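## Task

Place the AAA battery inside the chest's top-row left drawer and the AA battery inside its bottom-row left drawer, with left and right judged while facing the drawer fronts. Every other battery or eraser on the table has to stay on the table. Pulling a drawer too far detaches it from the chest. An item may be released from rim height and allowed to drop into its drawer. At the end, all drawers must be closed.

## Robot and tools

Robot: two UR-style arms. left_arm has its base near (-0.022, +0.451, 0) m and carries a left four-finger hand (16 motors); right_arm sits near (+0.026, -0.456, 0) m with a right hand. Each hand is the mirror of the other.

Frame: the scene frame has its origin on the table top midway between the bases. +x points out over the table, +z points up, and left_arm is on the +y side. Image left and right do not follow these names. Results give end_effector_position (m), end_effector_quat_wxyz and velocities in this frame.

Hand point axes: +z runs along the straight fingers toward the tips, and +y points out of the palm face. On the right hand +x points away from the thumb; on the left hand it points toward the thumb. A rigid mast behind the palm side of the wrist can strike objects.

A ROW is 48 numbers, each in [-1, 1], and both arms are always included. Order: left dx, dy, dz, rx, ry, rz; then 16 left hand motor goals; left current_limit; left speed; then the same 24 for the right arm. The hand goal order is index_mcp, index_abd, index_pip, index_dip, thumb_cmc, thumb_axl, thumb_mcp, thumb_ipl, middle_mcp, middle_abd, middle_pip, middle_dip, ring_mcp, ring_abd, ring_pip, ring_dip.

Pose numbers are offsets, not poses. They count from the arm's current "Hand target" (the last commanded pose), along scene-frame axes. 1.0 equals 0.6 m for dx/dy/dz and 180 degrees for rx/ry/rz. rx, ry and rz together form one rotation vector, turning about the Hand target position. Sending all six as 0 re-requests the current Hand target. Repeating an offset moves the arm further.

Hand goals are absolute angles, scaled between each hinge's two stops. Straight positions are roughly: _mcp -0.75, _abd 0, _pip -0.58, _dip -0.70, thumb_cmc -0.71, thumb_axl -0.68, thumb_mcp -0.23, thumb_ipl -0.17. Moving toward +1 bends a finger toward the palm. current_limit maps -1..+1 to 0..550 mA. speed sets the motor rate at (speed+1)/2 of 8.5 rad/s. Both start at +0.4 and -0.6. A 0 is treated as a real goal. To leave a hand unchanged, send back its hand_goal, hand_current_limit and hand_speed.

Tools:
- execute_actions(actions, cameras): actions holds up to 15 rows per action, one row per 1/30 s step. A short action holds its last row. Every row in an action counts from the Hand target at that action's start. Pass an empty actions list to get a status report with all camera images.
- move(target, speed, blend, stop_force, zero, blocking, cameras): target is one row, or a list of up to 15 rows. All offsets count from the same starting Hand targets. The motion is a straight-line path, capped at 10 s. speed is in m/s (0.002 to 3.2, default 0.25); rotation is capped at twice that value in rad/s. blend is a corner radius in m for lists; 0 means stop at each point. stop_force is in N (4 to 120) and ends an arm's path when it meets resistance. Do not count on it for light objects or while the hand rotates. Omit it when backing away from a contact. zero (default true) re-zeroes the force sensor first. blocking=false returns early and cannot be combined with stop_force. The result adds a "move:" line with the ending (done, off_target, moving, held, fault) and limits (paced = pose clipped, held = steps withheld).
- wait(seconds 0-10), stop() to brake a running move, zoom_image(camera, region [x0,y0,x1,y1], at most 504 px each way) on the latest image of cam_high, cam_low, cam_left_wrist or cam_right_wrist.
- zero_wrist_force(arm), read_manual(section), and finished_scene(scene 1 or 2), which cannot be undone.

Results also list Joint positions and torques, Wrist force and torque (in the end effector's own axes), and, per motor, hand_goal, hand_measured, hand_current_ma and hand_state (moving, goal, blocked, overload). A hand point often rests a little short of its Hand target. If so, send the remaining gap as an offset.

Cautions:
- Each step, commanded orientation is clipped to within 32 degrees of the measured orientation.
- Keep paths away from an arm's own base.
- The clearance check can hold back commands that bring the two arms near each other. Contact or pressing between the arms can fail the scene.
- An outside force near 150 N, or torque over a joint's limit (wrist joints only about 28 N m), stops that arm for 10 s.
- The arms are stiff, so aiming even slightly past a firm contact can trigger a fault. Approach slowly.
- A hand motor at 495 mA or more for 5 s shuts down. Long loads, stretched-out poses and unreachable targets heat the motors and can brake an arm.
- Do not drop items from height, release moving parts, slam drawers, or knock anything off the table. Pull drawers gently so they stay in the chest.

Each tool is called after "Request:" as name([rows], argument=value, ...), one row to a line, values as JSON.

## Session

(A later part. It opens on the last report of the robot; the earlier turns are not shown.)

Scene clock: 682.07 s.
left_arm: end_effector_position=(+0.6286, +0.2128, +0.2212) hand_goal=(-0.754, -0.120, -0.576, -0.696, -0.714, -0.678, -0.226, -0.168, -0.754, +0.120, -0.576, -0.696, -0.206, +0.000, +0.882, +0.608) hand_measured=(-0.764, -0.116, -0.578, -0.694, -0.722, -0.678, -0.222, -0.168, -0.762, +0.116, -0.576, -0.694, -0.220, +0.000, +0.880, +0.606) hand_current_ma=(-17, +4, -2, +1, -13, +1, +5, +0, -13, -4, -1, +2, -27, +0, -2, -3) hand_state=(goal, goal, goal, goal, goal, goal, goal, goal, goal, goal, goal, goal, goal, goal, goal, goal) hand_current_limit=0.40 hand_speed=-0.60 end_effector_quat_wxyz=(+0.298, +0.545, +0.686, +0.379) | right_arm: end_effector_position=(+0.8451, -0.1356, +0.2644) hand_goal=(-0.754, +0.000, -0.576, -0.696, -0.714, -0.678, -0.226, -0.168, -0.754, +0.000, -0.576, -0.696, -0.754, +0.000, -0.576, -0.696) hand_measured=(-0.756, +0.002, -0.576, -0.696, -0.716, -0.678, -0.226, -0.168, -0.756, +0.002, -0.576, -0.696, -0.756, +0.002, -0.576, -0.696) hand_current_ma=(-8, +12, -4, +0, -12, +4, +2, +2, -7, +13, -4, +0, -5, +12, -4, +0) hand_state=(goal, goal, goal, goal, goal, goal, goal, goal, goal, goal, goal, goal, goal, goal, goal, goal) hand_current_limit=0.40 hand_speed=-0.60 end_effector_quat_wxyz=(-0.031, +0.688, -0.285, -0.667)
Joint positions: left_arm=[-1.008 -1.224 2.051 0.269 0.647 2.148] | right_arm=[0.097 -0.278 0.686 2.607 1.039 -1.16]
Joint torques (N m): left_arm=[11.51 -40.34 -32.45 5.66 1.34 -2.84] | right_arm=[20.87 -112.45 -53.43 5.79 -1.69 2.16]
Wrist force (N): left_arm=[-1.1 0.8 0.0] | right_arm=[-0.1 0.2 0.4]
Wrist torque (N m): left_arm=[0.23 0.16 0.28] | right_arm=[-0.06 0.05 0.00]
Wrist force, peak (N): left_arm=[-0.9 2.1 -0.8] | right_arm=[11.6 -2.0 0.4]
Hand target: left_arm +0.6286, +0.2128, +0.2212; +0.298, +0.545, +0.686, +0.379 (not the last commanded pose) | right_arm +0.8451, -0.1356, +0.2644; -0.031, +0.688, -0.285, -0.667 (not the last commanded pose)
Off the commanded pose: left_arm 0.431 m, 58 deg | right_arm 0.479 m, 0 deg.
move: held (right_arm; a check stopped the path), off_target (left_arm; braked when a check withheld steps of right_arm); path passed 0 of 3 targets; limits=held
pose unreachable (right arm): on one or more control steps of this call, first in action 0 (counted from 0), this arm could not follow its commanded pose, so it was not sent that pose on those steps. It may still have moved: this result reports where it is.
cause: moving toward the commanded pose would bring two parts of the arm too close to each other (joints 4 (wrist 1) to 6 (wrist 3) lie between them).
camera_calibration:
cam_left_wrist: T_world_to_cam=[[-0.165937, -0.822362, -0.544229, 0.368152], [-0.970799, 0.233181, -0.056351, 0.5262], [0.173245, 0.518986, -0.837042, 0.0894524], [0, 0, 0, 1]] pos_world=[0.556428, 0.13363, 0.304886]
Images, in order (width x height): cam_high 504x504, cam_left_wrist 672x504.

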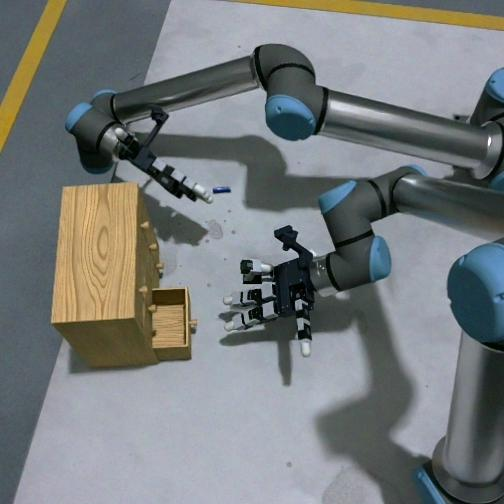

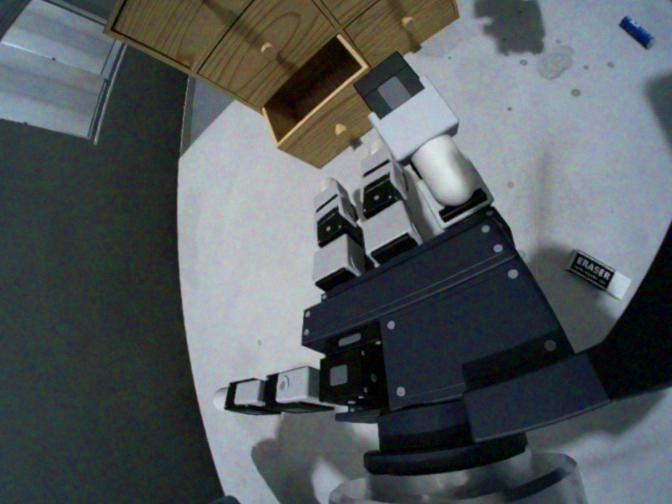

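Request:
move([
  [-0.05,0.4,0.18,0,0,0,-0.754,-0.12,-0.576,-0.696,-0.714,-0.678,-0.226,-0.168,-0.754,0.12,-0.576,-0.696,-0.205,0,0.883,0.609,0.4,-0.6,-0.12,-0.05,0,-0.158,-0.1756,-0.0755,-0.754,-0.12,-0.576,-0.696,-0.714,-0.678,-0.226,-0.168,-0.754,0.12,-0.576,-0.696,-0.205,0,0.883,0.609,0.4,-0.6],
  [-0.05,0.62,0.22,0,0,0,-0.754,-0.12,-0.576,-0.696,-0.714,-0.678,-0.226,-0.168,-0.754,0.12,-0.576,-0.696,-0.205,0,0.883,0.609,0.4,-0.6,-0.2343,-0.0823,-0.06,-0.3155,-0.3512,-0.1509,-0.754,-0.12,-0.576,-0.696,-0.714,-0.678,-0.226,-0.168,-0.754,0.12,-0.576,-0.696,-0.205,0,0.883,0.609,0.4,-0.6],
], speed=0.4, blend=[0.03, 0], cameras=["cam_right_wrist", "cam_high"])

Request:
zoom_image(camera="cam_right_wrist", region=[180, 80, 432, 332])

Scene clock: 706.43 s.
left_arm: end_effector_position=(+0.5986, +0.5848, +0.3532) hand_goal=(-0.754, -0.120, -0.576, -0.696, -0.714, -0.678, -0.226, -0.168, -0.754, +0.120, -0.576, -0.696, -0.206, +0.000, +0.882, +0.608) hand_measured=(-0.764, -0.118, -0.578, -0.694, -0.722, -0.678, -0.224, -0.168, -0.762, +0.118, -0.576, -0.694, -0.220, +0.000, +0.880, +0.606) hand_current_ma=(-17, +3, -2, +1, -14, +1, +5, +0, -13, -3, -1, +2, -27, +0, -2, -3) hand_state=(goal, goal, goal, goal, goal, goal, goal, goal, goal, goal, goal, goal, goal, goal, goal, goal) hand_current_limit=0.40 hand_speed=-0.60 end_effector_quat_wxyz=(+0.298, +0.545, +0.686, +0.379) | right_arm: end_effector_position=(+0.7045, -0.1850, +0.2284) hand_goal=(-0.754, -0.120, -0.576, -0.696, -0.714, -0.678, -0.226, -0.168, -0.754, +0.120, -0.576, -0.696, -0.206, +0.000, +0.882, +0.608) hand_measured=(-0.756, -0.116, -0.576, -0.696, -0.716, -0.678, -0.224, -0.168, -0.756, +0.120, -0.576, -0.696, -0.216, +0.002, +0.878, +0.606) hand_current_ma=(-7, +17, -4, +0, -12, +4, +14, +2, -7, +4, -4, +0, -52, +12, -18, -12) hand_state=(goal, goal, goal, goal, goal, goal, goal, goal, goal, goal, goal, goal, goal, goal, goal, goal) hand_current_limit=0.40 hand_speed=-0.60 end_effector_quat_wxyz=(+0.001, +0.775, -0.632, +0.002)
Joint positions: left_arm=[-0.337 -1.712 2.22 0.137 1.1 2.818] | right_arm=[0.119 -0.915 1.256 1.229 1.575 -0.083]
Joint torques (N m): left_arm=[10.74 -11.45 -42.93 -0.97 2.38 2.93] | right_arm=[22.16 -107.97 -26.06 1.12 3.01 2.8]
Wrist force (N): left_arm=[-0.8 1.3 0.5] | right_arm=[0.1 0.0 -1.9]
Wrist torque (N m): left_arm=[0.27 0.17 -0.08] | right_arm=[0.33 0.52 -0.20]
Wrist force, peak (N): left_arm=[-2.7 0.2 0.2] | right_arm=[0.4 0.8 -2.6]
Hand target: left_arm +0.5986, +0.5848, +0.3532; +0.298, +0.545, +0.686, +0.379 | right_arm +0.7045, -0.1850, +0.2284; +0.001, +0.775, -0.632, +0.002
Off the commanded pose: left_arm 0.000 m, 0 deg | right_arm 0.000 m, 0 deg.
move: done
camera_calibration:
cam_right_wrist: T_world_to_cam=[[-0.790252, 0.61224, -0.0257789, 0.710356], [0.415526, 0.566312, 0.711778, -0.384953], [0.450378, 0.551772, -0.701931, 0.0698752], [0, 0, 0, 1]] pos_world=[0.689847, -0.25546, 0.341361]
Images, in order (width x height): cam_high 504x504, cam_right_wrist 672x504.

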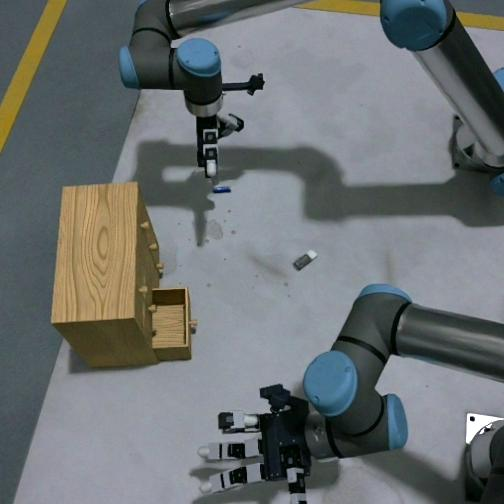

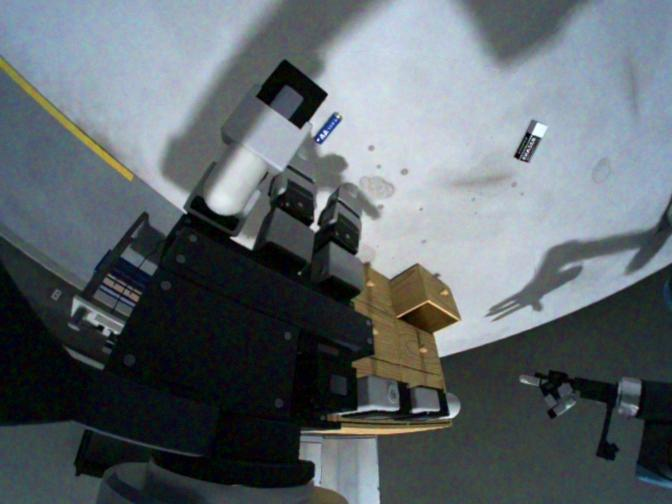

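Scaled by 2.000 from the camera's 672x504 image, which has a finer 960x720 frame.

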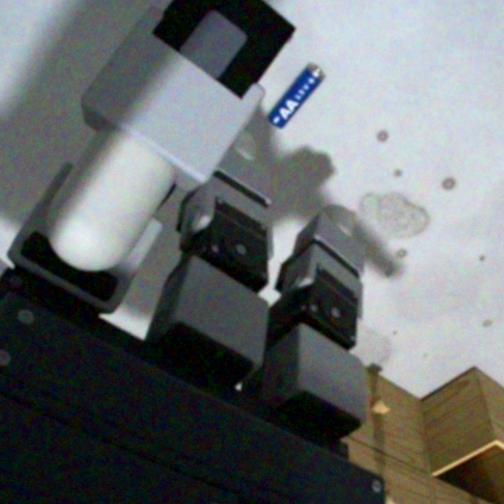

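Request:
move([
  [0,0,0,0,0,0,-0.754,-0.12,-0.576,-0.696,-0.714,-0.678,-0.226,-0.168,-0.754,0.12,-0.576,-0.696,-0.205,0,0.883,0.609,0.4,-0.6,-0.0198,-0.0312,-0.1223,0,0,0.0106,-0.754,-0.12,-0.576,-0.696,-0.714,-0.678,-0.226,-0.168,-0.754,0.12,-0.576,-0.696,-0.205,0,0.883,0.609,0.4,-0.6],
  [0,0,0,0,0,0,-0.754,-0.12,-0.576,-0.696,-0.714,-0.678,-0.226,-0.168,-0.754,0.12,-0.576,-0.696,-0.205,0,0.883,0.609,0.4,-0.6,-0.0198,-0.0312,-0.1703,0,0,0.0106,-0.754,-0.12,-0.576,-0.696,-0.714,-0.678,-0.226,-0.168,-0.754,0.12,-0.576,-0.696,-0.205,0,0.883,0.609,0.4,-0.6],
], speed=[0.15, 0.03], cameras=["cam_right_wrist"])

Request:
zoom_image(camera="cam_right_wrist", region=[230, 120, 430, 270])

Request:
move(target=[0,0,0,0,0,0,-0.754,-0.12,-0.576,-0.696,-0.714,-0.678,-0.226,-0.168,-0.754,0.12,-0.576,-0.696,-0.205,0,0.883,0.609,0.4,-0.6,0,0,0,0,0,0,-0.754,0.25,-0.576,-0.696,-0.714,-0.678,-0.226,-0.168,-0.754,-0.25,-0.576,-0.696,-0.205,0,0.883,0.609,0.5,-0.7], cameras=["cam_right_wrist"])

Request:
zoom_image(camera="cam_right_wrist", region=[230, 120, 430, 270])

Scene clock: 738.57 s.
left_arm: end_effector_position=(+0.5986, +0.5848, +0.3532) hand_goal=(-0.754, -0.120, -0.576, -0.696, -0.714, -0.678, -0.226, -0.168, -0.754, +0.120, -0.576, -0.696, -0.206, +0.000, +0.882, +0.608) hand_measured=(-0.764, -0.118, -0.578, -0.694, -0.722, -0.678, -0.224, -0.168, -0.762, +0.118, -0.576, -0.694, -0.220, +0.000, +0.880, +0.606) hand_current_ma=(-17, +3, -2, +1, -14, +1, +5, +0, -13, -3, -1, +2, -27, +0, -2, -3) hand_state=(goal, goal, goal, goal, goal, goal, goal, goal, goal, goal, goal, goal, goal, goal, goal, goal) hand_current_limit=0.40 hand_speed=-0.60 end_effector_quat_wxyz=(+0.298, +0.545, +0.686, +0.379) | right_arm: end_effector_position=(+0.6926, -0.2037, +0.1263) hand_goal=(-0.754, -0.120, -0.576, -0.696, -0.714, -0.678, -0.226, -0.168, -0.754, +0.120, -0.576, -0.696, -0.206, +0.000, +0.882, +0.608) hand_measured=(-0.754, -0.116, -0.576, -0.696, -0.716, -0.678, -0.224, -0.168, -0.756, +0.120, -0.576, -0.696, -0.216, +0.002, +0.878, +0.606) hand_current_ma=(-5, +16, -4, +0, -12, +4, +15, +2, -5, +4, -4, +0, -52, +12, -18, -12) hand_state=(goal, goal, goal, goal, goal, goal, goal, goal, goal, goal, goal, goal, goal, goal, goal, goal) hand_current_limit=0.40 hand_speed=-0.60 end_effector_quat_wxyz=(+0.001, +0.785, -0.619, +0.002)
Joint positions: left_arm=[-0.336 -1.712 2.22 0.137 1.1 2.818] | right_arm=[0.101 -0.87 1.374 1.066 1.575 -0.135]
Joint torques (N m): left_arm=[13.39 -9.49 -43.76 -0.94 2 2.94] | right_arm=[-11.64 -84.39 -22.75 0.57 -1.6 -2.79]
Wrist force (N): left_arm=[-0.7 1.0 0.6] | right_arm=[0.1 0.0 -1.4]
Wrist torque (N m): left_arm=[0.23 0.15 -0.07] | right_arm=[0.32 0.53 0.03]
Wrist force, peak (N): left_arm=[-0.7 1.7 0.4] | right_arm=[0.5 -1.0 -3.3]
Hand target: left_arm +0.5986, +0.5848, +0.3532; +0.298, +0.545, +0.686, +0.379 | right_arm +0.6926, -0.2037, +0.1262; +0.001, +0.785, -0.619, +0.002
Off the commanded pose: left_arm 0.000 m, 0 deg | right_arm 0.000 m, 0 deg.
move: done
camera_calibration:
cam_right_wrist: T_world_to_cam=[[-0.810173, 0.585615, -0.0259705, 0.718141], [0.396365, 0.579917, 0.711752, -0.280677], [0.431874, 0.566348, -0.701951, 0.029685], [0, 0, 0, 1]] pos_world=[0.680249, -0.274597, 0.239261]
Images, in order (width x height): cam_right_wrist 672x504.

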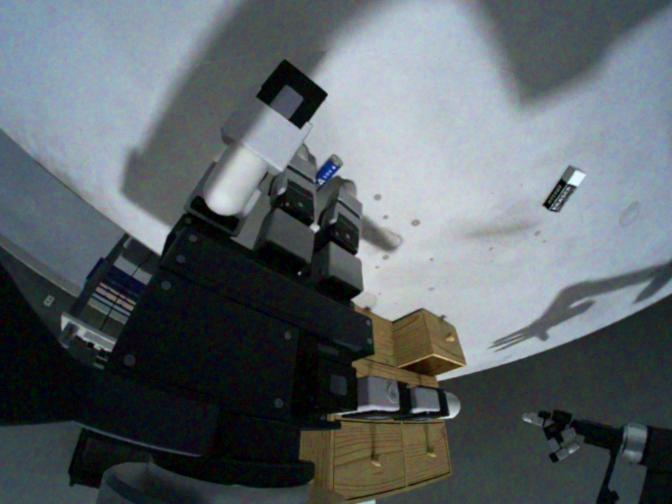

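Scaled by 2.520 from the camera's 672x504 image, which has a finer 960x720 frame.

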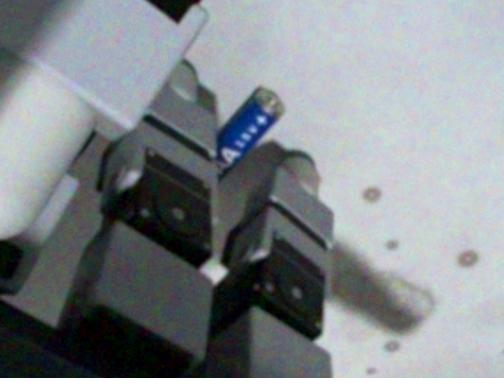

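Scene clock: 739.07 s.
left_arm: end_effector_position=(+0.5986, +0.5848, +0.3532) hand_goal=(-0.754, -0.120, -0.576, -0.696, -0.714, -0.678, -0.226, -0.168, -0.754, +0.120, -0.576, -0.696, -0.206, +0.000, +0.882, +0.608) hand_measured=(-0.764, -0.118, -0.578, -0.694, -0.722, -0.678, -0.224, -0.168, -0.762, +0.118, -0.576, -0.694, -0.220, +0.000, +0.880, +0.606) hand_current_ma=(-17, +3, -2, +1, -14, +1, +5, +0, -13, -3, -1, +2, -27, +0, -2, -3) hand_state=(goal, goal, goal, goal, goal, goal, goal, goal, goal, goal, goal, goal, goal, goal, goal, goal) hand_current_limit=0.40 hand_speed=-0.60 end_effector_quat_wxyz=(+0.298, +0.545, +0.686, +0.379) | right_arm: end_effector_position=(+0.6926, -0.2037, +0.1262) hand_goal=(-0.754, +0.250, -0.576, -0.696, -0.714, -0.678, -0.226, -0.168, -0.754, -0.250, -0.576, -0.696, -0.206, +0.000, +0.882, +0.608) hand_measured=(-0.754, +0.072, -0.576, -0.696, -0.716, -0.678, -0.224, -0.168, -0.754, -0.070, -0.576, -0.696, -0.216, +0.002, +0.878, +0.606) hand_current_ma=(-5, -410, -4, +0, -12, +4, +15, +2, +1, +412, -4, +0, -52, +12, -18, -12) hand_state=(goal, blocked, goal, goal, goal, goal, goal, goal, goal, blocked, goal, goal, goal, goal, goal, goal) hand_current_limit=0.50 hand_speed=-0.70 end_effector_quat_wxyz=(+0.001, +0.785, -0.619, +0.002)
Joint positions: left_arm=[-0.336 -1.712 2.22 0.137 1.1 2.818] | right_arm=[0.101 -0.87 1.374 1.066 1.575 -0.135]
Joint torques (N m): left_arm=[12.61 -9.31 -42.29 -1.05 2.69 2.43] | right_arm=[-10.44 -80.99 -22.46 1.05 -1.8 -2.55]
Wrist force (N): left_arm=[-0.7 1.1 0.2] | right_arm=[-0.1 -0.1 -1.6]
Wrist torque (N m): left_arm=[0.27 0.13 -0.06] | right_arm=[0.31 0.56 0.02]
Wrist force, peak (N): left_arm=[-1.0 1.4 0.4] | right_arm=[0.1 -0.2 -2.2]
Hand target: left_arm +0.5986, +0.5848, +0.3532; +0.298, +0.545, +0.686, +0.379 | right_arm +0.6926, -0.2037, +0.1262; +0.001, +0.785, -0.619, +0.002
Off the commanded pose: left_arm 0.000 m, 0 deg | right_arm 0.000 m, 0 deg.
move: done
camera_calibration:
cam_right_wrist: T_world_to_cam=[[-0.810173, 0.585615, -0.0259705, 0.718138], [0.396365, 0.579917, 0.711752, -0.280606], [0.431874, 0.566348, -0.701951, 0.0296148], [0, 0, 0, 1]] pos_world=[0.680249, -0.274597, 0.239161]
Images, in order (width x height): cam_right_wrist 672x504.

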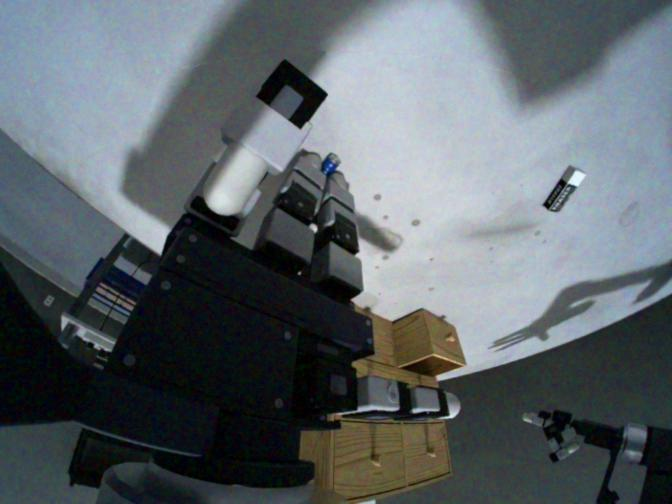

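Scaled by 2.520 from the camera's 672x504 image, which has a finer 960x720 frame.

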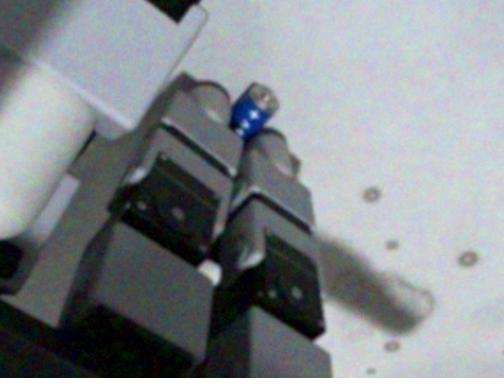

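Request:
move([
  [0,0,0,0,0,0,-0.754,-0.12,-0.576,-0.696,-0.714,-0.678,-0.226,-0.168,-0.754,0.12,-0.576,-0.696,-0.205,0,0.883,0.609,0.4,-0.6,0,0,0.25,0,0,0,-0.754,0.25,-0.576,-0.696,-0.714,-0.678,-0.226,-0.168,-0.754,-0.25,-0.576,-0.696,-0.205,0,0.883,0.609,0.5,-0.7],
  [0,0,0,0,0,0,-0.754,-0.12,-0.576,-0.696,-0.714,-0.678,-0.226,-0.168,-0.754,0.12,-0.576,-0.696,-0.205,0,0.883,0.609,0.4,-0.6,-0.12,0.35,0.32,0.0162,-0.0675,0,-0.754,0.25,-0.576,-0.696,-0.714,-0.678,-0.226,-0.168,-0.754,-0.25,-0.576,-0.696,-0.205,0,0.883,0.609,0.5,-0.7],
  [0,0,0,0,0,0,-0.754,-0.12,-0.576,-0.696,-0.714,-0.678,-0.226,-0.168,-0.754,0.12,-0.576,-0.696,-0.205,0,0.883,0.609,0.4,-0.6,0.025,0.7272,0.25,0.0324,-0.135,0,-0.754,0.25,-0.576,-0.696,-0.714,-0.678,-0.226,-0.168,-0.754,-0.25,-0.576,-0.696,-0.205,0,0.883,0.609,0.5,-0.7],
], speed=[0.2, 0.35, 0.35], blend=[0.06, 0.1, 0], cameras=["cam_right_wrist", "cam_high"])

Request:
zoom_image(camera="cam_right_wrist", region=[230, 60, 482, 312])

Scene clock: 768.10 s.
left_arm: end_effector_position=(+0.5986, +0.5848, +0.3532) hand_goal=(-0.754, -0.120, -0.576, -0.696, -0.714, -0.678, -0.226, -0.168, -0.754, +0.120, -0.576, -0.696, -0.206, +0.000, +0.882, +0.608) hand_measured=(-0.764, -0.118, -0.578, -0.694, -0.722, -0.678, -0.224, -0.168, -0.762, +0.118, -0.576, -0.694, -0.220, +0.000, +0.880, +0.606) hand_current_ma=(-17, +3, -2, +1, -14, +1, +5, +0, -13, -3, -1, +2, -27, +0, -2, -3) hand_state=(goal, goal, goal, goal, goal, goal, goal, goal, goal, goal, goal, goal, goal, goal, goal, goal) hand_current_limit=0.40 hand_speed=-0.60 end_effector_quat_wxyz=(+0.298, +0.545, +0.686, +0.379) | right_arm: end_effector_position=(+0.7076, +0.2326, +0.2762) hand_goal=(-0.754, +0.250, -0.576, -0.696, -0.714, -0.678, -0.226, -0.168, -0.754, -0.250, -0.576, -0.696, -0.206, +0.000, +0.882, +0.608) hand_measured=(-0.752, +0.072, -0.576, -0.696, -0.712, -0.678, -0.224, -0.168, -0.748, -0.070, -0.576, -0.696, -0.214, +0.002, +0.878, +0.606) hand_current_ma=(+14, -412, -4, +0, +6, +4, +16, +2, +27, +412, +0, +0, -39, +12, -18, -12) hand_state=(goal, blocked, goal, goal, goal, goal, goal, goal, goal, blocked, goal, goal, goal, goal, goal, goal) hand_current_limit=0.50 hand_speed=-0.70 end_effector_quat_wxyz=(-0.169, +0.766, -0.605, +0.136)
Joint positions: left_arm=[-0.336 -1.712 2.22 0.137 1.1 2.818] | right_arm=[0.599 -0.731 0.742 1.149 1.725 0.332]
Joint torques (N m): left_arm=[13.52 -10.86 -43.56 -0.86 1.67 2.82] | right_arm=[22.97 -96.78 -57.89 5.98 3.43 3.53]
Wrist force (N): left_arm=[-0.6 1.3 0.4] | right_arm=[0.7 -0.4 -2.4]
Wrist torque (N m): left_arm=[0.27 0.13 -0.06] | right_arm=[0.39 0.52 -0.20]
Wrist force, peak (N): left_arm=[-0.9 1.5 0.7] | right_arm=[1.8 0.3 -2.6]
Hand target: left_arm +0.5986, +0.5848, +0.3532; +0.298, +0.545, +0.686, +0.379 | right_arm +0.7076, +0.2326, +0.2762; -0.169, +0.766, -0.605, +0.136
Off the commanded pose: left_arm 0.000 m, 0 deg | right_arm 0.000 m, 0 deg.
move: done
camera_calibration:
cam_right_wrist: T_world_to_cam=[[-0.740223, 0.602388, -0.298661, 0.500651], [0.0564574, 0.498316, 0.865156, -0.42928], [0.669987, 0.623546, -0.402874, -0.383006], [0, 0, 0, 1]] pos_world=[0.651439, 0.151153, 0.366616]
Images, in order (width x height): cam_high 504x504, cam_right_wrist 672x504.

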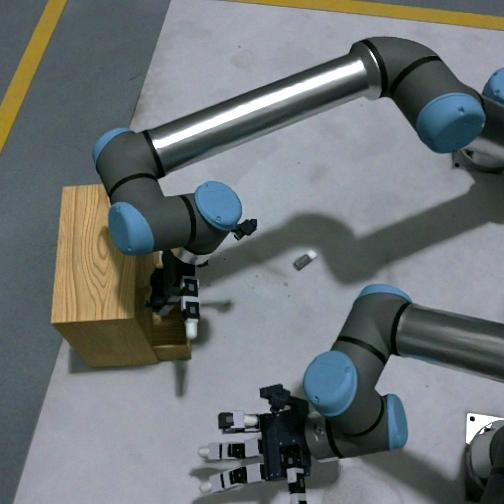

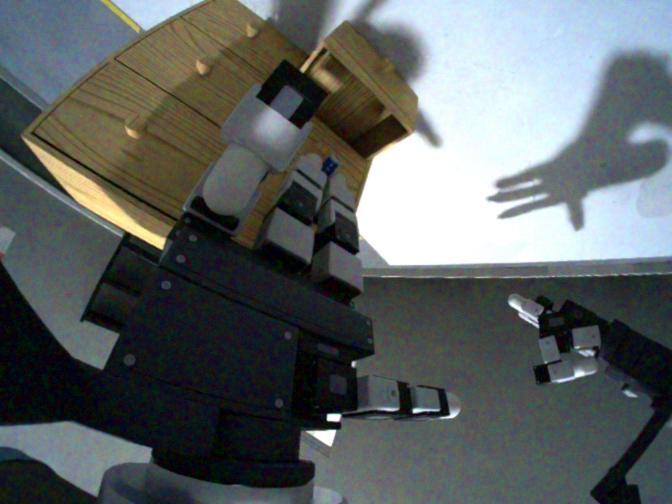

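Scaled by 2.000 from the camera's 672x504 image, which has a finer 960x720 frame.

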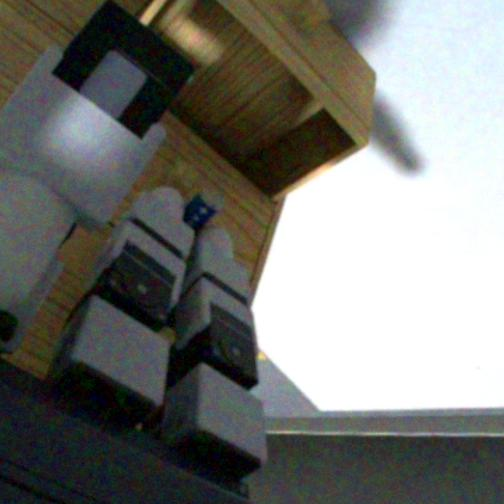

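Request:
move(target=[0,0,0,0,0,0,-0.754,-0.12,-0.576,-0.696,-0.714,-0.678,-0.226,-0.168,-0.754,0.12,-0.576,-0.696,-0.205,0,0.883,0.609,0.4,-0.6,0,0,-0.1947,0,0,0,-0.754,0.25,-0.576,-0.696,-0.714,-0.678,-0.226,-0.168,-0.754,-0.25,-0.576,-0.696,-0.205,0,0.883,0.609,0.5,-0.7], speed=0.1, stop_force=10, cameras=["cam_right_wrist"])

Request:
zoom_image(camera="cam_right_wrist", region=[230, 20, 482, 272])

Scene clock: 782.83 s.
left_arm: end_effector_position=(+0.5986, +0.5848, +0.3532) hand_goal=(-0.754, -0.120, -0.576, -0.696, -0.714, -0.678, -0.226, -0.168, -0.754, +0.120, -0.576, -0.696, -0.206, +0.000, +0.882, +0.608) hand_measured=(-0.764, -0.118, -0.578, -0.694, -0.722, -0.678, -0.224, -0.168, -0.762, +0.118, -0.576, -0.694, -0.220, +0.000, +0.880, +0.606) hand_current_ma=(-17, +3, -2, +1, -14, +1, +5, +0, -13, -3, -1, +2, -27, +0, -2, -3) hand_state=(goal, goal, goal, goal, goal, goal, goal, goal, goal, goal, goal, goal, goal, goal, goal, goal) hand_current_limit=0.40 hand_speed=-0.60 end_effector_quat_wxyz=(+0.298, +0.545, +0.686, +0.379) | right_arm: end_effector_position=(+0.7076, +0.2327, +0.1594) hand_goal=(-0.754, +0.250, -0.576, -0.696, -0.714, -0.678, -0.226, -0.168, -0.754, -0.250, -0.576, -0.696, -0.206, +0.000, +0.882, +0.608) hand_measured=(-0.748, +0.078, -0.576, -0.696, -0.712, -0.678, -0.224, -0.168, -0.748, -0.072, -0.576, -0.696, -0.212, +0.002, +0.878, +0.606) hand_current_ma=(+29, -412, +0, +0, +7, +4, +16, +2, +30, +412, +1, +0, -37, +12, -18, -12) hand_state=(goal, blocked, goal, goal, goal, goal, goal, goal, goal, blocked, goal, goal, goal, goal, goal, goal) hand_current_limit=0.50 hand_speed=-0.70 end_effector_quat_wxyz=(-0.169, +0.766, -0.605, +0.136)
Joint positions: left_arm=[-0.336 -1.712 2.22 0.137 1.1 2.818] | right_arm=[0.599 -0.704 0.899 0.966 1.725 0.332]
Joint torques (N m): left_arm=[11.72 -9.98 -44.05 -1.11 2.12 2.66] | right_arm=[8.85 -98.72 -28.83 0.03 -1.27 1.34]
Wrist force (N): left_arm=[-0.7 1.2 0.7] | right_arm=[0.4 -0.2 -2.0]
Wrist torque (N m): left_arm=[0.23 0.16 -0.07] | right_arm=[0.34 0.56 -0.18]
Wrist force, peak (N): left_arm=[-1.2 1.1 1.0] | right_arm=[0.9 -0.9 -4.0]
Hand target: left_arm +0.5986, +0.5848, +0.3532; +0.298, +0.545, +0.686, +0.379 | right_arm +0.7076, +0.2326, +0.1594; -0.169, +0.766, -0.605, +0.136
Off the commanded pose: left_arm 0.000 m, 0 deg | right_arm 0.000 m, 0 deg.
move: done
camera_calibration:
cam_right_wrist: T_world_to_cam=[[-0.740223, 0.602388, -0.298661, 0.465677], [0.0564574, 0.498316, 0.865156, -0.328193], [0.669987, 0.623546, -0.402874, -0.430165], [0, 0, 0, 1]] pos_world=[0.651439, 0.151253, 0.249716]
Images, in order (width x height): cam_right_wrist 672x504.

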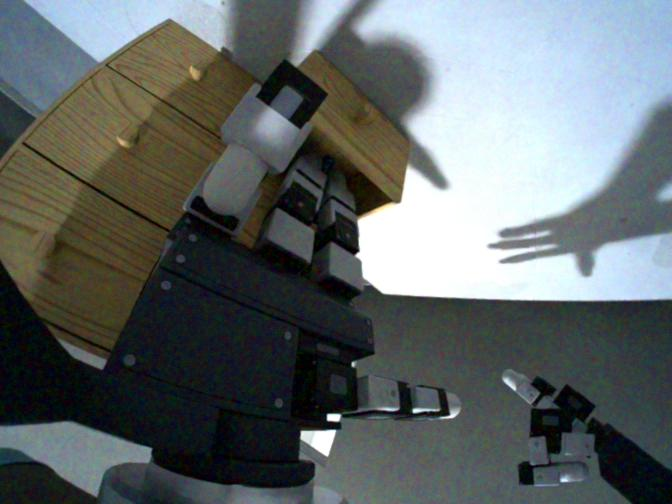

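Scaled by 2.000 from the camera's 672x504 image, which has a finer 960x720 frame.

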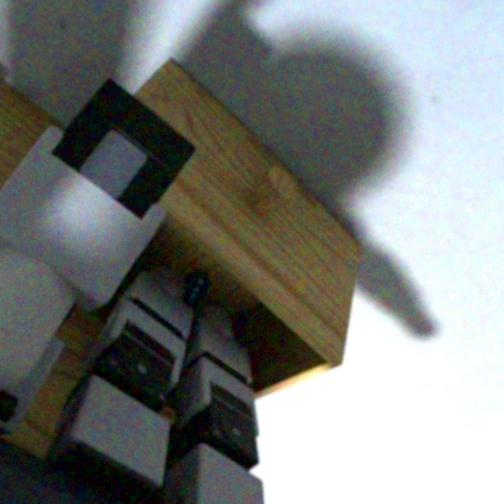

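Request:
move([
  [0,0,0,0,0,0,-0.754,-0.12,-0.576,-0.696,-0.714,-0.678,-0.226,-0.168,-0.754,0.12,-0.576,-0.696,-0.205,0,0.883,0.609,0.4,-0.6,0,0,0,0,0,0,-0.754,-0.03,-0.576,-0.696,-0.714,-0.678,-0.226,-0.168,-0.754,0.03,-0.576,-0.696,-0.205,0,0.883,0.609,0.4,-0.6],
  [0,0,0,0,0,0,-0.754,-0.12,-0.576,-0.696,-0.714,-0.678,-0.226,-0.168,-0.754,0.12,-0.576,-0.696,-0.205,0,0.883,0.609,0.4,-0.6,0,0,0.19,0,0,0,-0.754,-0.03,-0.576,-0.696,-0.714,-0.678,-0.226,-0.168,-0.754,0.03,-0.576,-0.696,-0.205,0,0.883,0.609,0.4,-0.6],
], speed=[0.1, 0.15], cameras=["cam_right_wrist"])

Request:
zoom_image(camera="cam_right_wrist", region=[230, 20, 482, 272])

Scene clock: 793.00 s.
left_arm: end_effector_position=(+0.5986, +0.5848, +0.3532) hand_goal=(-0.754, -0.120, -0.576, -0.696, -0.714, -0.678, -0.226, -0.168, -0.754, +0.120, -0.576, -0.696, -0.206, +0.000, +0.882, +0.608) hand_measured=(-0.764, -0.118, -0.578, -0.694, -0.722, -0.678, -0.224, -0.168, -0.762, +0.118, -0.576, -0.694, -0.220, +0.000, +0.880, +0.606) hand_current_ma=(-17, +3, -2, +1, -14, +1, +5, +0, -13, -3, -1, +2, -27, +0, -2, -3) hand_state=(goal, goal, goal, goal, goal, goal, goal, goal, goal, goal, goal, goal, goal, goal, goal, goal) hand_current_limit=0.40 hand_speed=-0.60 end_effector_quat_wxyz=(+0.298, +0.545, +0.686, +0.379) | right_arm: end_effector_position=(+0.7076, +0.2326, +0.2734) hand_goal=(-0.754, -0.030, -0.576, -0.696, -0.714, -0.678, -0.226, -0.168, -0.754, +0.030, -0.576, -0.696, -0.206, +0.000, +0.882, +0.608) hand_measured=(-0.748, -0.028, -0.576, -0.696, -0.712, -0.678, -0.224, -0.168, -0.748, +0.028, -0.576, -0.696, -0.212, +0.002, +0.878, +0.606) hand_current_ma=(+29, +12, +0, +0, +8, +4, +16, +2, +30, -13, +1, +0, -36, +12, -18, -12) hand_state=(goal, goal, goal, goal, goal, goal, goal, goal, goal, goal, goal, goal, goal, goal, goal, goal) hand_current_limit=0.40 hand_speed=-0.60 end_effector_quat_wxyz=(-0.169, +0.766, -0.605, +0.136)
Joint positions: left_arm=[-0.336 -1.712 2.22 0.137 1.1 2.818] | right_arm=[0.599 -0.731 0.747 1.145 1.725 0.332]
Joint torques (N m): left_arm=[13.63 -14.08 -41.02 -0.84 1.76 2.42] | right_arm=[-1.09 -97.14 -57.09 6.3 2.83 -0.11]
Wrist force (N): left_arm=[-0.7 1.0 0.5] | right_arm=[0.8 -0.3 -2.6]
Wrist torque (N m): left_arm=[0.22 0.14 -0.05] | right_arm=[0.44 0.51 -0.19]
Wrist force, peak (N): left_arm=[-1.1 1.5 0.6] | right_arm=[1.2 -0.7 -3.9]
Hand target: left_arm +0.5986, +0.5848, +0.3532; +0.298, +0.545, +0.686, +0.379 | right_arm +0.7076, +0.2326, +0.2734; -0.169, +0.766, -0.605, +0.136
Off the commanded pose: left_arm 0.000 m, 0 deg | right_arm 0.000 m, 0 deg.
move: done
camera_calibration:
cam_right_wrist: T_world_to_cam=[[-0.74022, 0.602418, -0.298609, 0.499759], [0.056502, 0.49828, 0.865173, -0.426801], [0.669987, 0.623546, -0.402874, -0.384175], [0, 0, 0, 1]] pos_world=[0.651438, 0.151153, 0.363716]
Images, in order (width x height): cam_right_wrist 672x504.

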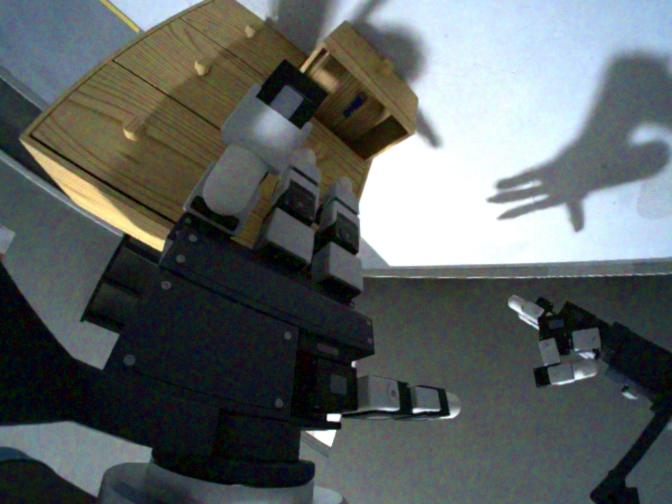

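Scaled by 2.000 from the camera's 672x504 image, which has a finer 960x720 frame.

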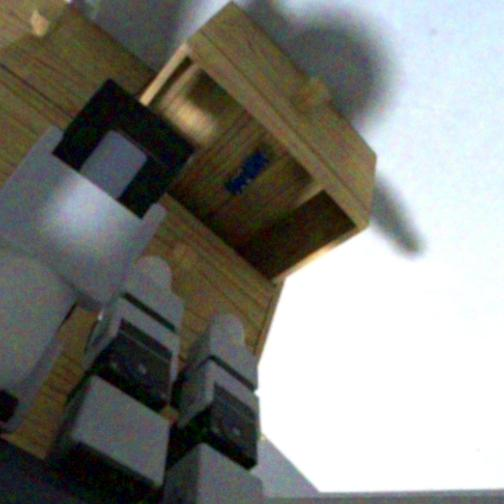

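Request:
move([
  [0,0,0,0,0,0,-0.754,-0.12,-0.576,-0.696,-0.714,-0.678,-0.226,-0.168,-0.754,0.12,-0.576,-0.696,-0.205,0,0.883,0.609,0.4,-0.6,-0.1783,-0.0428,-0.05,0.0259,-0.108,0,-0.754,-0.12,-0.576,-0.696,-0.714,-0.678,-0.226,-0.168,-0.754,0.12,-0.576,-0.696,-0.205,0,0.883,0.609,0.4,-0.6],
  [0,0,0,0,0,0,-0.754,-0.12,-0.576,-0.696,-0.714,-0.678,-0.226,-0.168,-0.754,0.12,-0.576,-0.696,-0.205,0,0.883,0.609,0.4,-0.6,-0.1945,-0.0467,-0.3215,0.0259,-0.108,0,-0.754,-0.12,-0.576,-0.696,-0.714,-0.678,-0.226,-0.168,-0.754,0.12,-0.576,-0.696,-0.205,0,0.883,0.609,0.4,-0.6],
], speed=0.3, blend=[0.03, 0])

Request:
move([
  [0,0,0,0,0,0,-0.754,-0.12,-0.576,-0.696,-0.714,-0.678,-0.226,-0.168,-0.754,0.12,-0.576,-0.696,-0.205,0,0.883,0.609,0.4,-0.6,0.1825,0.0438,0,0,0,0,-0.754,-0.12,-0.576,-0.696,-0.714,-0.678,-0.226,-0.168,-0.754,0.12,-0.576,-0.696,-0.205,0,0.883,0.609,0.4,-0.6],
  [0,0,0,0,0,0,-0.754,-0.12,-0.576,-0.696,-0.714,-0.678,-0.226,-0.168,-0.754,0.12,-0.576,-0.696,-0.205,0,0.883,0.609,0.4,-0.6,0.2256,0.0542,0,0,0,0,-0.754,-0.12,-0.576,-0.696,-0.714,-0.678,-0.226,-0.168,-0.754,0.12,-0.576,-0.696,-0.205,0,0.883,0.609,0.4,-0.6],
], speed=[0.1, 0.03], stop_force=8, cameras=["all"])

Request:
zoom_image(camera="cam_right_wrist", region=[200, 20, 452, 272])

Scene clock: 817.37 s.
left_arm: end_effector_position=(+0.5986, +0.5848, +0.3532) hand_goal=(-0.754, -0.120, -0.576, -0.696, -0.714, -0.678, -0.226, -0.168, -0.754, +0.120, -0.576, -0.696, -0.206, +0.000, +0.882, +0.608) hand_measured=(-0.764, -0.118, -0.578, -0.694, -0.722, -0.678, -0.224, -0.168, -0.762, +0.118, -0.576, -0.694, -0.220, +0.000, +0.880, +0.606) hand_current_ma=(-17, +3, -2, +1, -14, +1, +5, +0, -13, -3, -1, +2, -27, +0, -2, -3) hand_state=(goal, goal, goal, goal, goal, goal, goal, goal, goal, goal, goal, goal, goal, goal, goal, goal) hand_current_limit=0.40 hand_speed=-0.60 end_effector_quat_wxyz=(+0.298, +0.545, +0.686, +0.379) | right_arm: end_effector_position=(+0.5909, +0.2046, +0.0806) hand_goal=(-0.754, -0.120, -0.576, -0.696, -0.714, -0.678, -0.226, -0.168, -0.754, +0.120, -0.576, -0.696, -0.206, +0.000, +0.882, +0.608) hand_measured=(-0.748, -0.116, -0.576, -0.696, -0.710, -0.678, -0.224, -0.168, -0.748, +0.116, -0.576, -0.696, -0.208, +0.002, +0.878, +0.606) hand_current_ma=(+35, +14, +0, +0, +24, +4, +16, +2, +36, -16, +1, +0, -13, +12, -18, -12) hand_state=(goal, goal, goal, goal, goal, goal, goal, goal, goal, goal, goal, goal, goal, goal, goal, goal) hand_current_limit=0.40 hand_speed=-0.60 end_effector_quat_wxyz=(-0.300, +0.725, -0.573, +0.238)
Joint positions: left_arm=[-0.336 -1.712 2.22 0.137 1.1 2.818] | right_arm=[0.699 -0.975 1.513 0.304 1.896 0.34]
Joint torques (N m): left_arm=[12.81 -12.07 -42.27 -0.77 1.59 2.42] | right_arm=[23.19 -73.06 -24 -1.12 4.05 0.3]
Wrist force (N): left_arm=[-0.5 1.5 -0.1] | right_arm=[0.8 0.5 -2.0]
Wrist torque (N m): left_arm=[0.34 0.11 -0.06] | right_arm=[0.71 0.59 -0.10]
Wrist force, peak (N): left_arm=[-1.3 1.2 0.7] | right_arm=[1.3 0.1 -3.8]
Hand target: left_arm +0.5986, +0.5848, +0.3532; +0.298, +0.545, +0.686, +0.379 | right_arm +0.5909, +0.2046, +0.0805; -0.300, +0.725, -0.573, +0.238
Off the commanded pose: left_arm 0.000 m, 0 deg | right_arm 0.000 m, 0 deg.
move: done

Scene clock: 820.40 s.
left_arm: end_effector_position=(+0.5986, +0.5848, +0.3532) hand_goal=(-0.754, -0.120, -0.576, -0.696, -0.714, -0.678, -0.226, -0.168, -0.754, +0.120, -0.576, -0.696, -0.206, +0.000, +0.882, +0.608) hand_measured=(-0.764, -0.118, -0.578, -0.694, -0.722, -0.678, -0.224, -0.168, -0.762, +0.118, -0.576, -0.694, -0.220, +0.000, +0.880, +0.606) hand_current_ma=(-17, +3, -2, +1, -14, +1, +5, +0, -13, -3, -1, +2, -27, +0, -2, -3) hand_state=(goal, goal, goal, goal, goal, goal, goal, goal, goal, goal, goal, goal, goal, goal, goal, goal) hand_current_limit=0.40 hand_speed=-0.60 end_effector_quat_wxyz=(+0.298, +0.545, +0.686, +0.379) | right_arm: end_effector_position=(+0.7180, +0.2351, +0.0805) hand_goal=(-0.754, -0.120, -0.576, -0.696, -0.714, -0.678, -0.226, -0.168, -0.754, +0.120, -0.576, -0.696, -0.206, +0.000, +0.882, +0.608) hand_measured=(-0.718, -0.122, -0.560, -0.690, -0.710, -0.678, -0.224, -0.168, -0.722, +0.122, -0.560, -0.690, -0.208, +0.002, +0.878, +0.606) hand_current_ma=(+192, -7, +82, +34, +24, +4, +16, +2, +176, +10, +76, +28, -11, +12, -18, -12) hand_state=(blocked, goal, goal, goal, goal, goal, goal, goal, blocked, goal, goal, goal, goal, goal, goal, goal) hand_current_limit=0.40 hand_speed=-0.60 end_effector_quat_wxyz=(-0.300, +0.725, -0.573, +0.238)
Joint positions: left_arm=[-0.336 -1.712 2.22 0.137 1.1 2.818] | right_arm=[0.631 -0.82 1.238 0.408 1.85 0.287]
Joint torques (N m): left_arm=[11.52 -11.31 -42.67 -1.08 1.32 2.06] | right_arm=[20.92 -120.91 -27.75 -0.48 1.78 2.57]
Wrist force (N): left_arm=[-0.7 1.1 0.3] | right_arm=[1.4 0.9 -2.2]
Wrist torque (N m): left_arm=[0.26 0.15 -0.06] | right_arm=[0.65 0.49 0.14]
Wrist force, peak (N): left_arm=[-1.3 1.5 0.5] | right_arm=[1.0 3.5 -11.5]
Hand target: left_arm +0.5986, +0.5848, +0.3532; +0.298, +0.545, +0.686, +0.379 | right_arm +0.7180, +0.2351, +0.0805; -0.300, +0.725, -0.573, +0.238 (not the last commanded pose)
Off the commanded pose: left_arm 0.000 m, 0 deg | right_arm 0.009 m, 0 deg.
move: contact (right_arm); path passed 1 of 2 targets
camera_calibration:
cam_left_wrist: T_world_to_cam=[[-0.165913, -0.822378, -0.544213, 0.740919], [-0.970821, 0.233108, -0.0562848, 0.41779], [0.173148, 0.518995, -0.837057, 0.0121295], [0, 0, 0, 1]] pos_world=[0.526427, 0.50563, 0.436886]
cam_right_wrist: T_world_to_cam=[[-0.60703, 0.634341, -0.478671, 0.359674], [-0.241171, 0.426884, 0.871554, -0.0318611], [0.7572, 0.644501, -0.106146, -0.56187], [0, 0, 0, 1]] pos_world=[0.636096, 0.147571, 0.140293]

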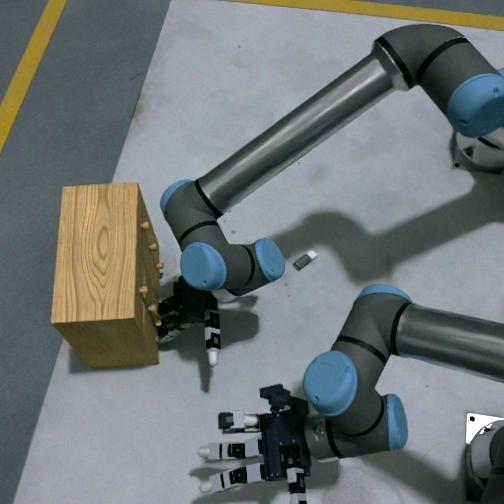

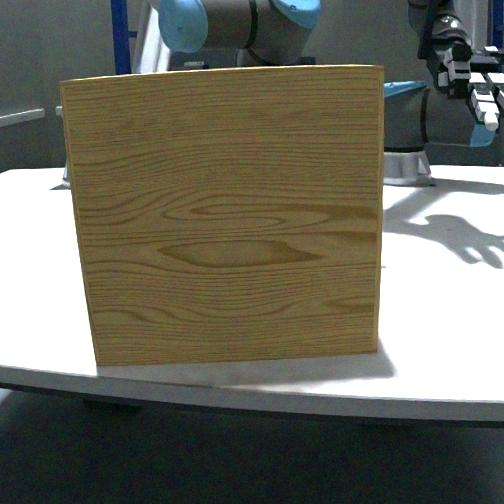

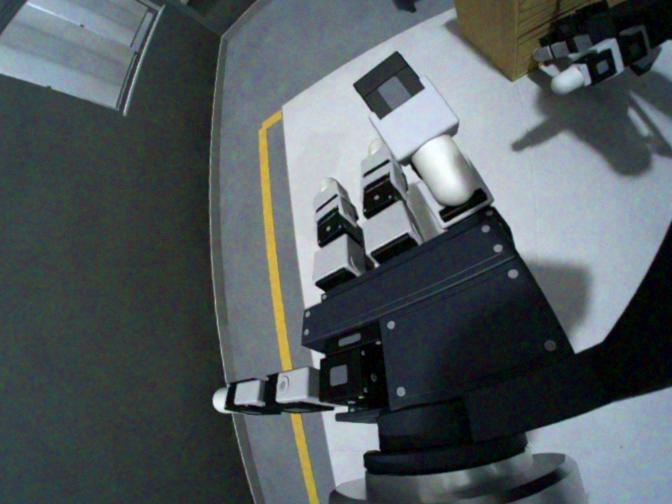

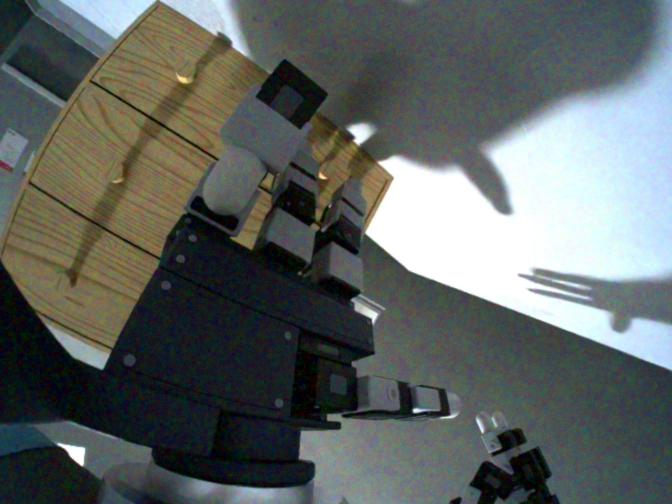

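Scaled by 2.000 from the camera's 672x504 image, which has a finer 960x720 frame.

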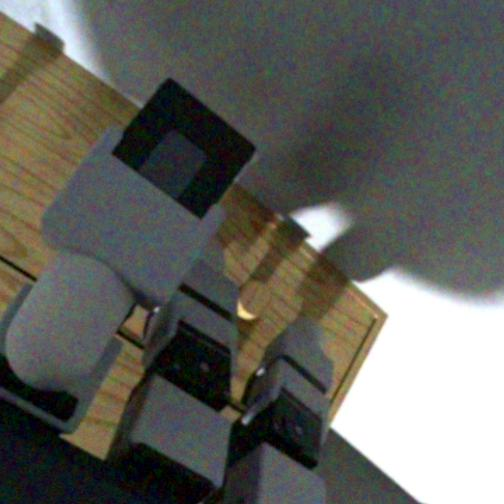

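Request:
move(target=[0,0,0,0,0,0,-0.754,-0.12,-0.576,-0.696,-0.714,-0.678,-0.226,-0.168,-0.754,0.12,-0.576,-0.696,-0.205,0,0.883,0.609,0.4,-0.6,-0.32,-0.15,0.25,0,0,0,-0.754,-0.12,-0.576,-0.696,-0.714,-0.678,-0.226,-0.168,-0.754,0.12,-0.576,-0.696,-0.205,0,0.883,0.609,0.4,-0.6], speed=0.25, cameras=["cam_high", "cam_right_wrist"])

Request:
zoom_image(camera="cam_high", region=[40, 170, 240, 380])

Scene clock: 826.70 s.
left_arm: end_effector_position=(+0.5986, +0.5848, +0.3532) hand_goal=(-0.754, -0.120, -0.576, -0.696, -0.714, -0.678, -0.226, -0.168, -0.754, +0.120, -0.576, -0.696, -0.206, +0.000, +0.882, +0.608) hand_measured=(-0.764, -0.118, -0.578, -0.694, -0.722, -0.678, -0.224, -0.168, -0.762, +0.118, -0.576, -0.694, -0.220, +0.000, +0.880, +0.606) hand_current_ma=(-17, +3, -2, +1, -14, +1, +5, +0, -13, -3, -1, +2, -27, +0, -2, -3) hand_state=(goal, goal, goal, goal, goal, goal, goal, goal, goal, goal, goal, goal, goal, goal, goal, goal) hand_current_limit=0.40 hand_speed=-0.60 end_effector_quat_wxyz=(+0.298, +0.545, +0.686, +0.379) | right_arm: end_effector_position=(+0.5260, +0.1451, +0.2304) hand_goal=(-0.754, -0.120, -0.576, -0.696, -0.714, -0.678, -0.226, -0.168, -0.754, +0.120, -0.576, -0.696, -0.206, +0.000, +0.882, +0.608) hand_measured=(-0.736, -0.122, -0.570, -0.692, -0.710, -0.678, -0.224, -0.168, -0.736, +0.122, -0.570, -0.692, -0.208, +0.002, +0.878, +0.606) hand_current_ma=(+98, -7, +30, +17, +24, +4, +16, +2, +100, +10, +33, +16, -10, +12, -18, -12) hand_state=(goal, goal, goal, goal, goal, goal, goal, goal, goal, goal, goal, goal, goal, goal, goal, goal) hand_current_limit=0.40 hand_speed=-0.60 end_effector_quat_wxyz=(-0.300, +0.725, -0.573, +0.238)
Joint positions: left_arm=[-0.336 -1.712 2.22 0.137 1.1 2.818] | right_arm=[0.693 -1.214 1.59 0.464 1.892 0.335]
Joint torques (N m): left_arm=[11.56 -11.24 -41.43 -0.81 1.41 2.42] | right_arm=[19 -92.1 -27.22 4.6 3.73 3.4]
Wrist force (N): left_arm=[-0.8 1.4 0.1] | right_arm=[0.8 0.7 -1.8]
Wrist torque (N m): left_arm=[0.32 0.15 -0.08] | right_arm=[0.68 0.66 -0.14]
Wrist force, peak (N): left_arm=[-1.2 1.5 0.6] | right_arm=[1.5 1.2 -4.1]
Hand target: left_arm +0.5986, +0.5848, +0.3532; +0.298, +0.545, +0.686, +0.379 | right_arm +0.5260, +0.1451, +0.2305; -0.300, +0.725, -0.573, +0.238
Off the commanded pose: left_arm 0.000 m, 0 deg | right_arm 0.000 m, 0 deg.
move: done
camera_calibration:
cam_right_wrist: T_world_to_cam=[[-0.607018, 0.634351, -0.478674, 0.372023], [-0.241073, 0.426968, 0.87154, -0.170412], [0.75724, 0.644436, -0.106252, -0.342629], [0, 0, 0, 1]] pos_world=[0.444196, 0.0575703, 0.290194]
Images, in order (width x height): cam_high 504x504, cam_right_wrist 672x504.

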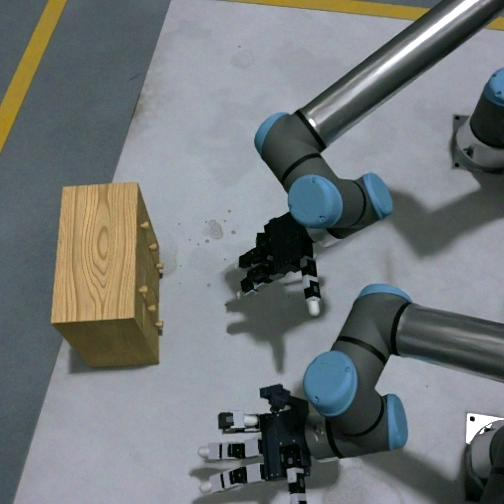

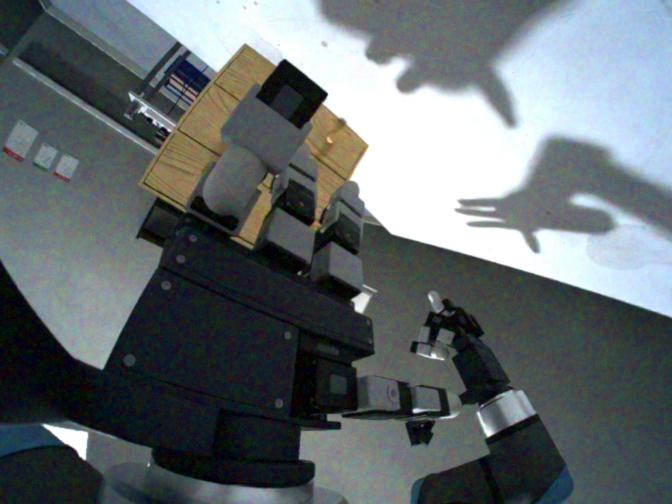

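Scaled by 2.400.

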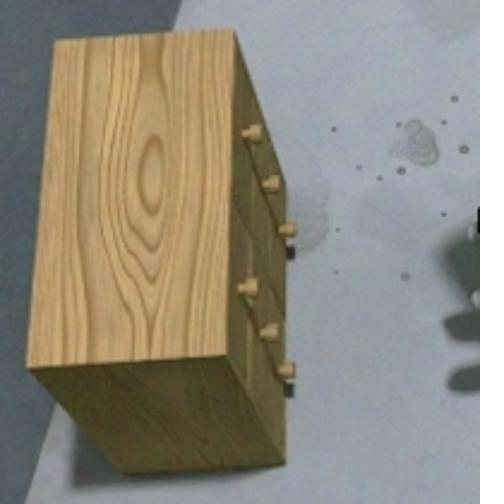

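Request:
finished_scene(scene=1)

The scene is finished: the task was done.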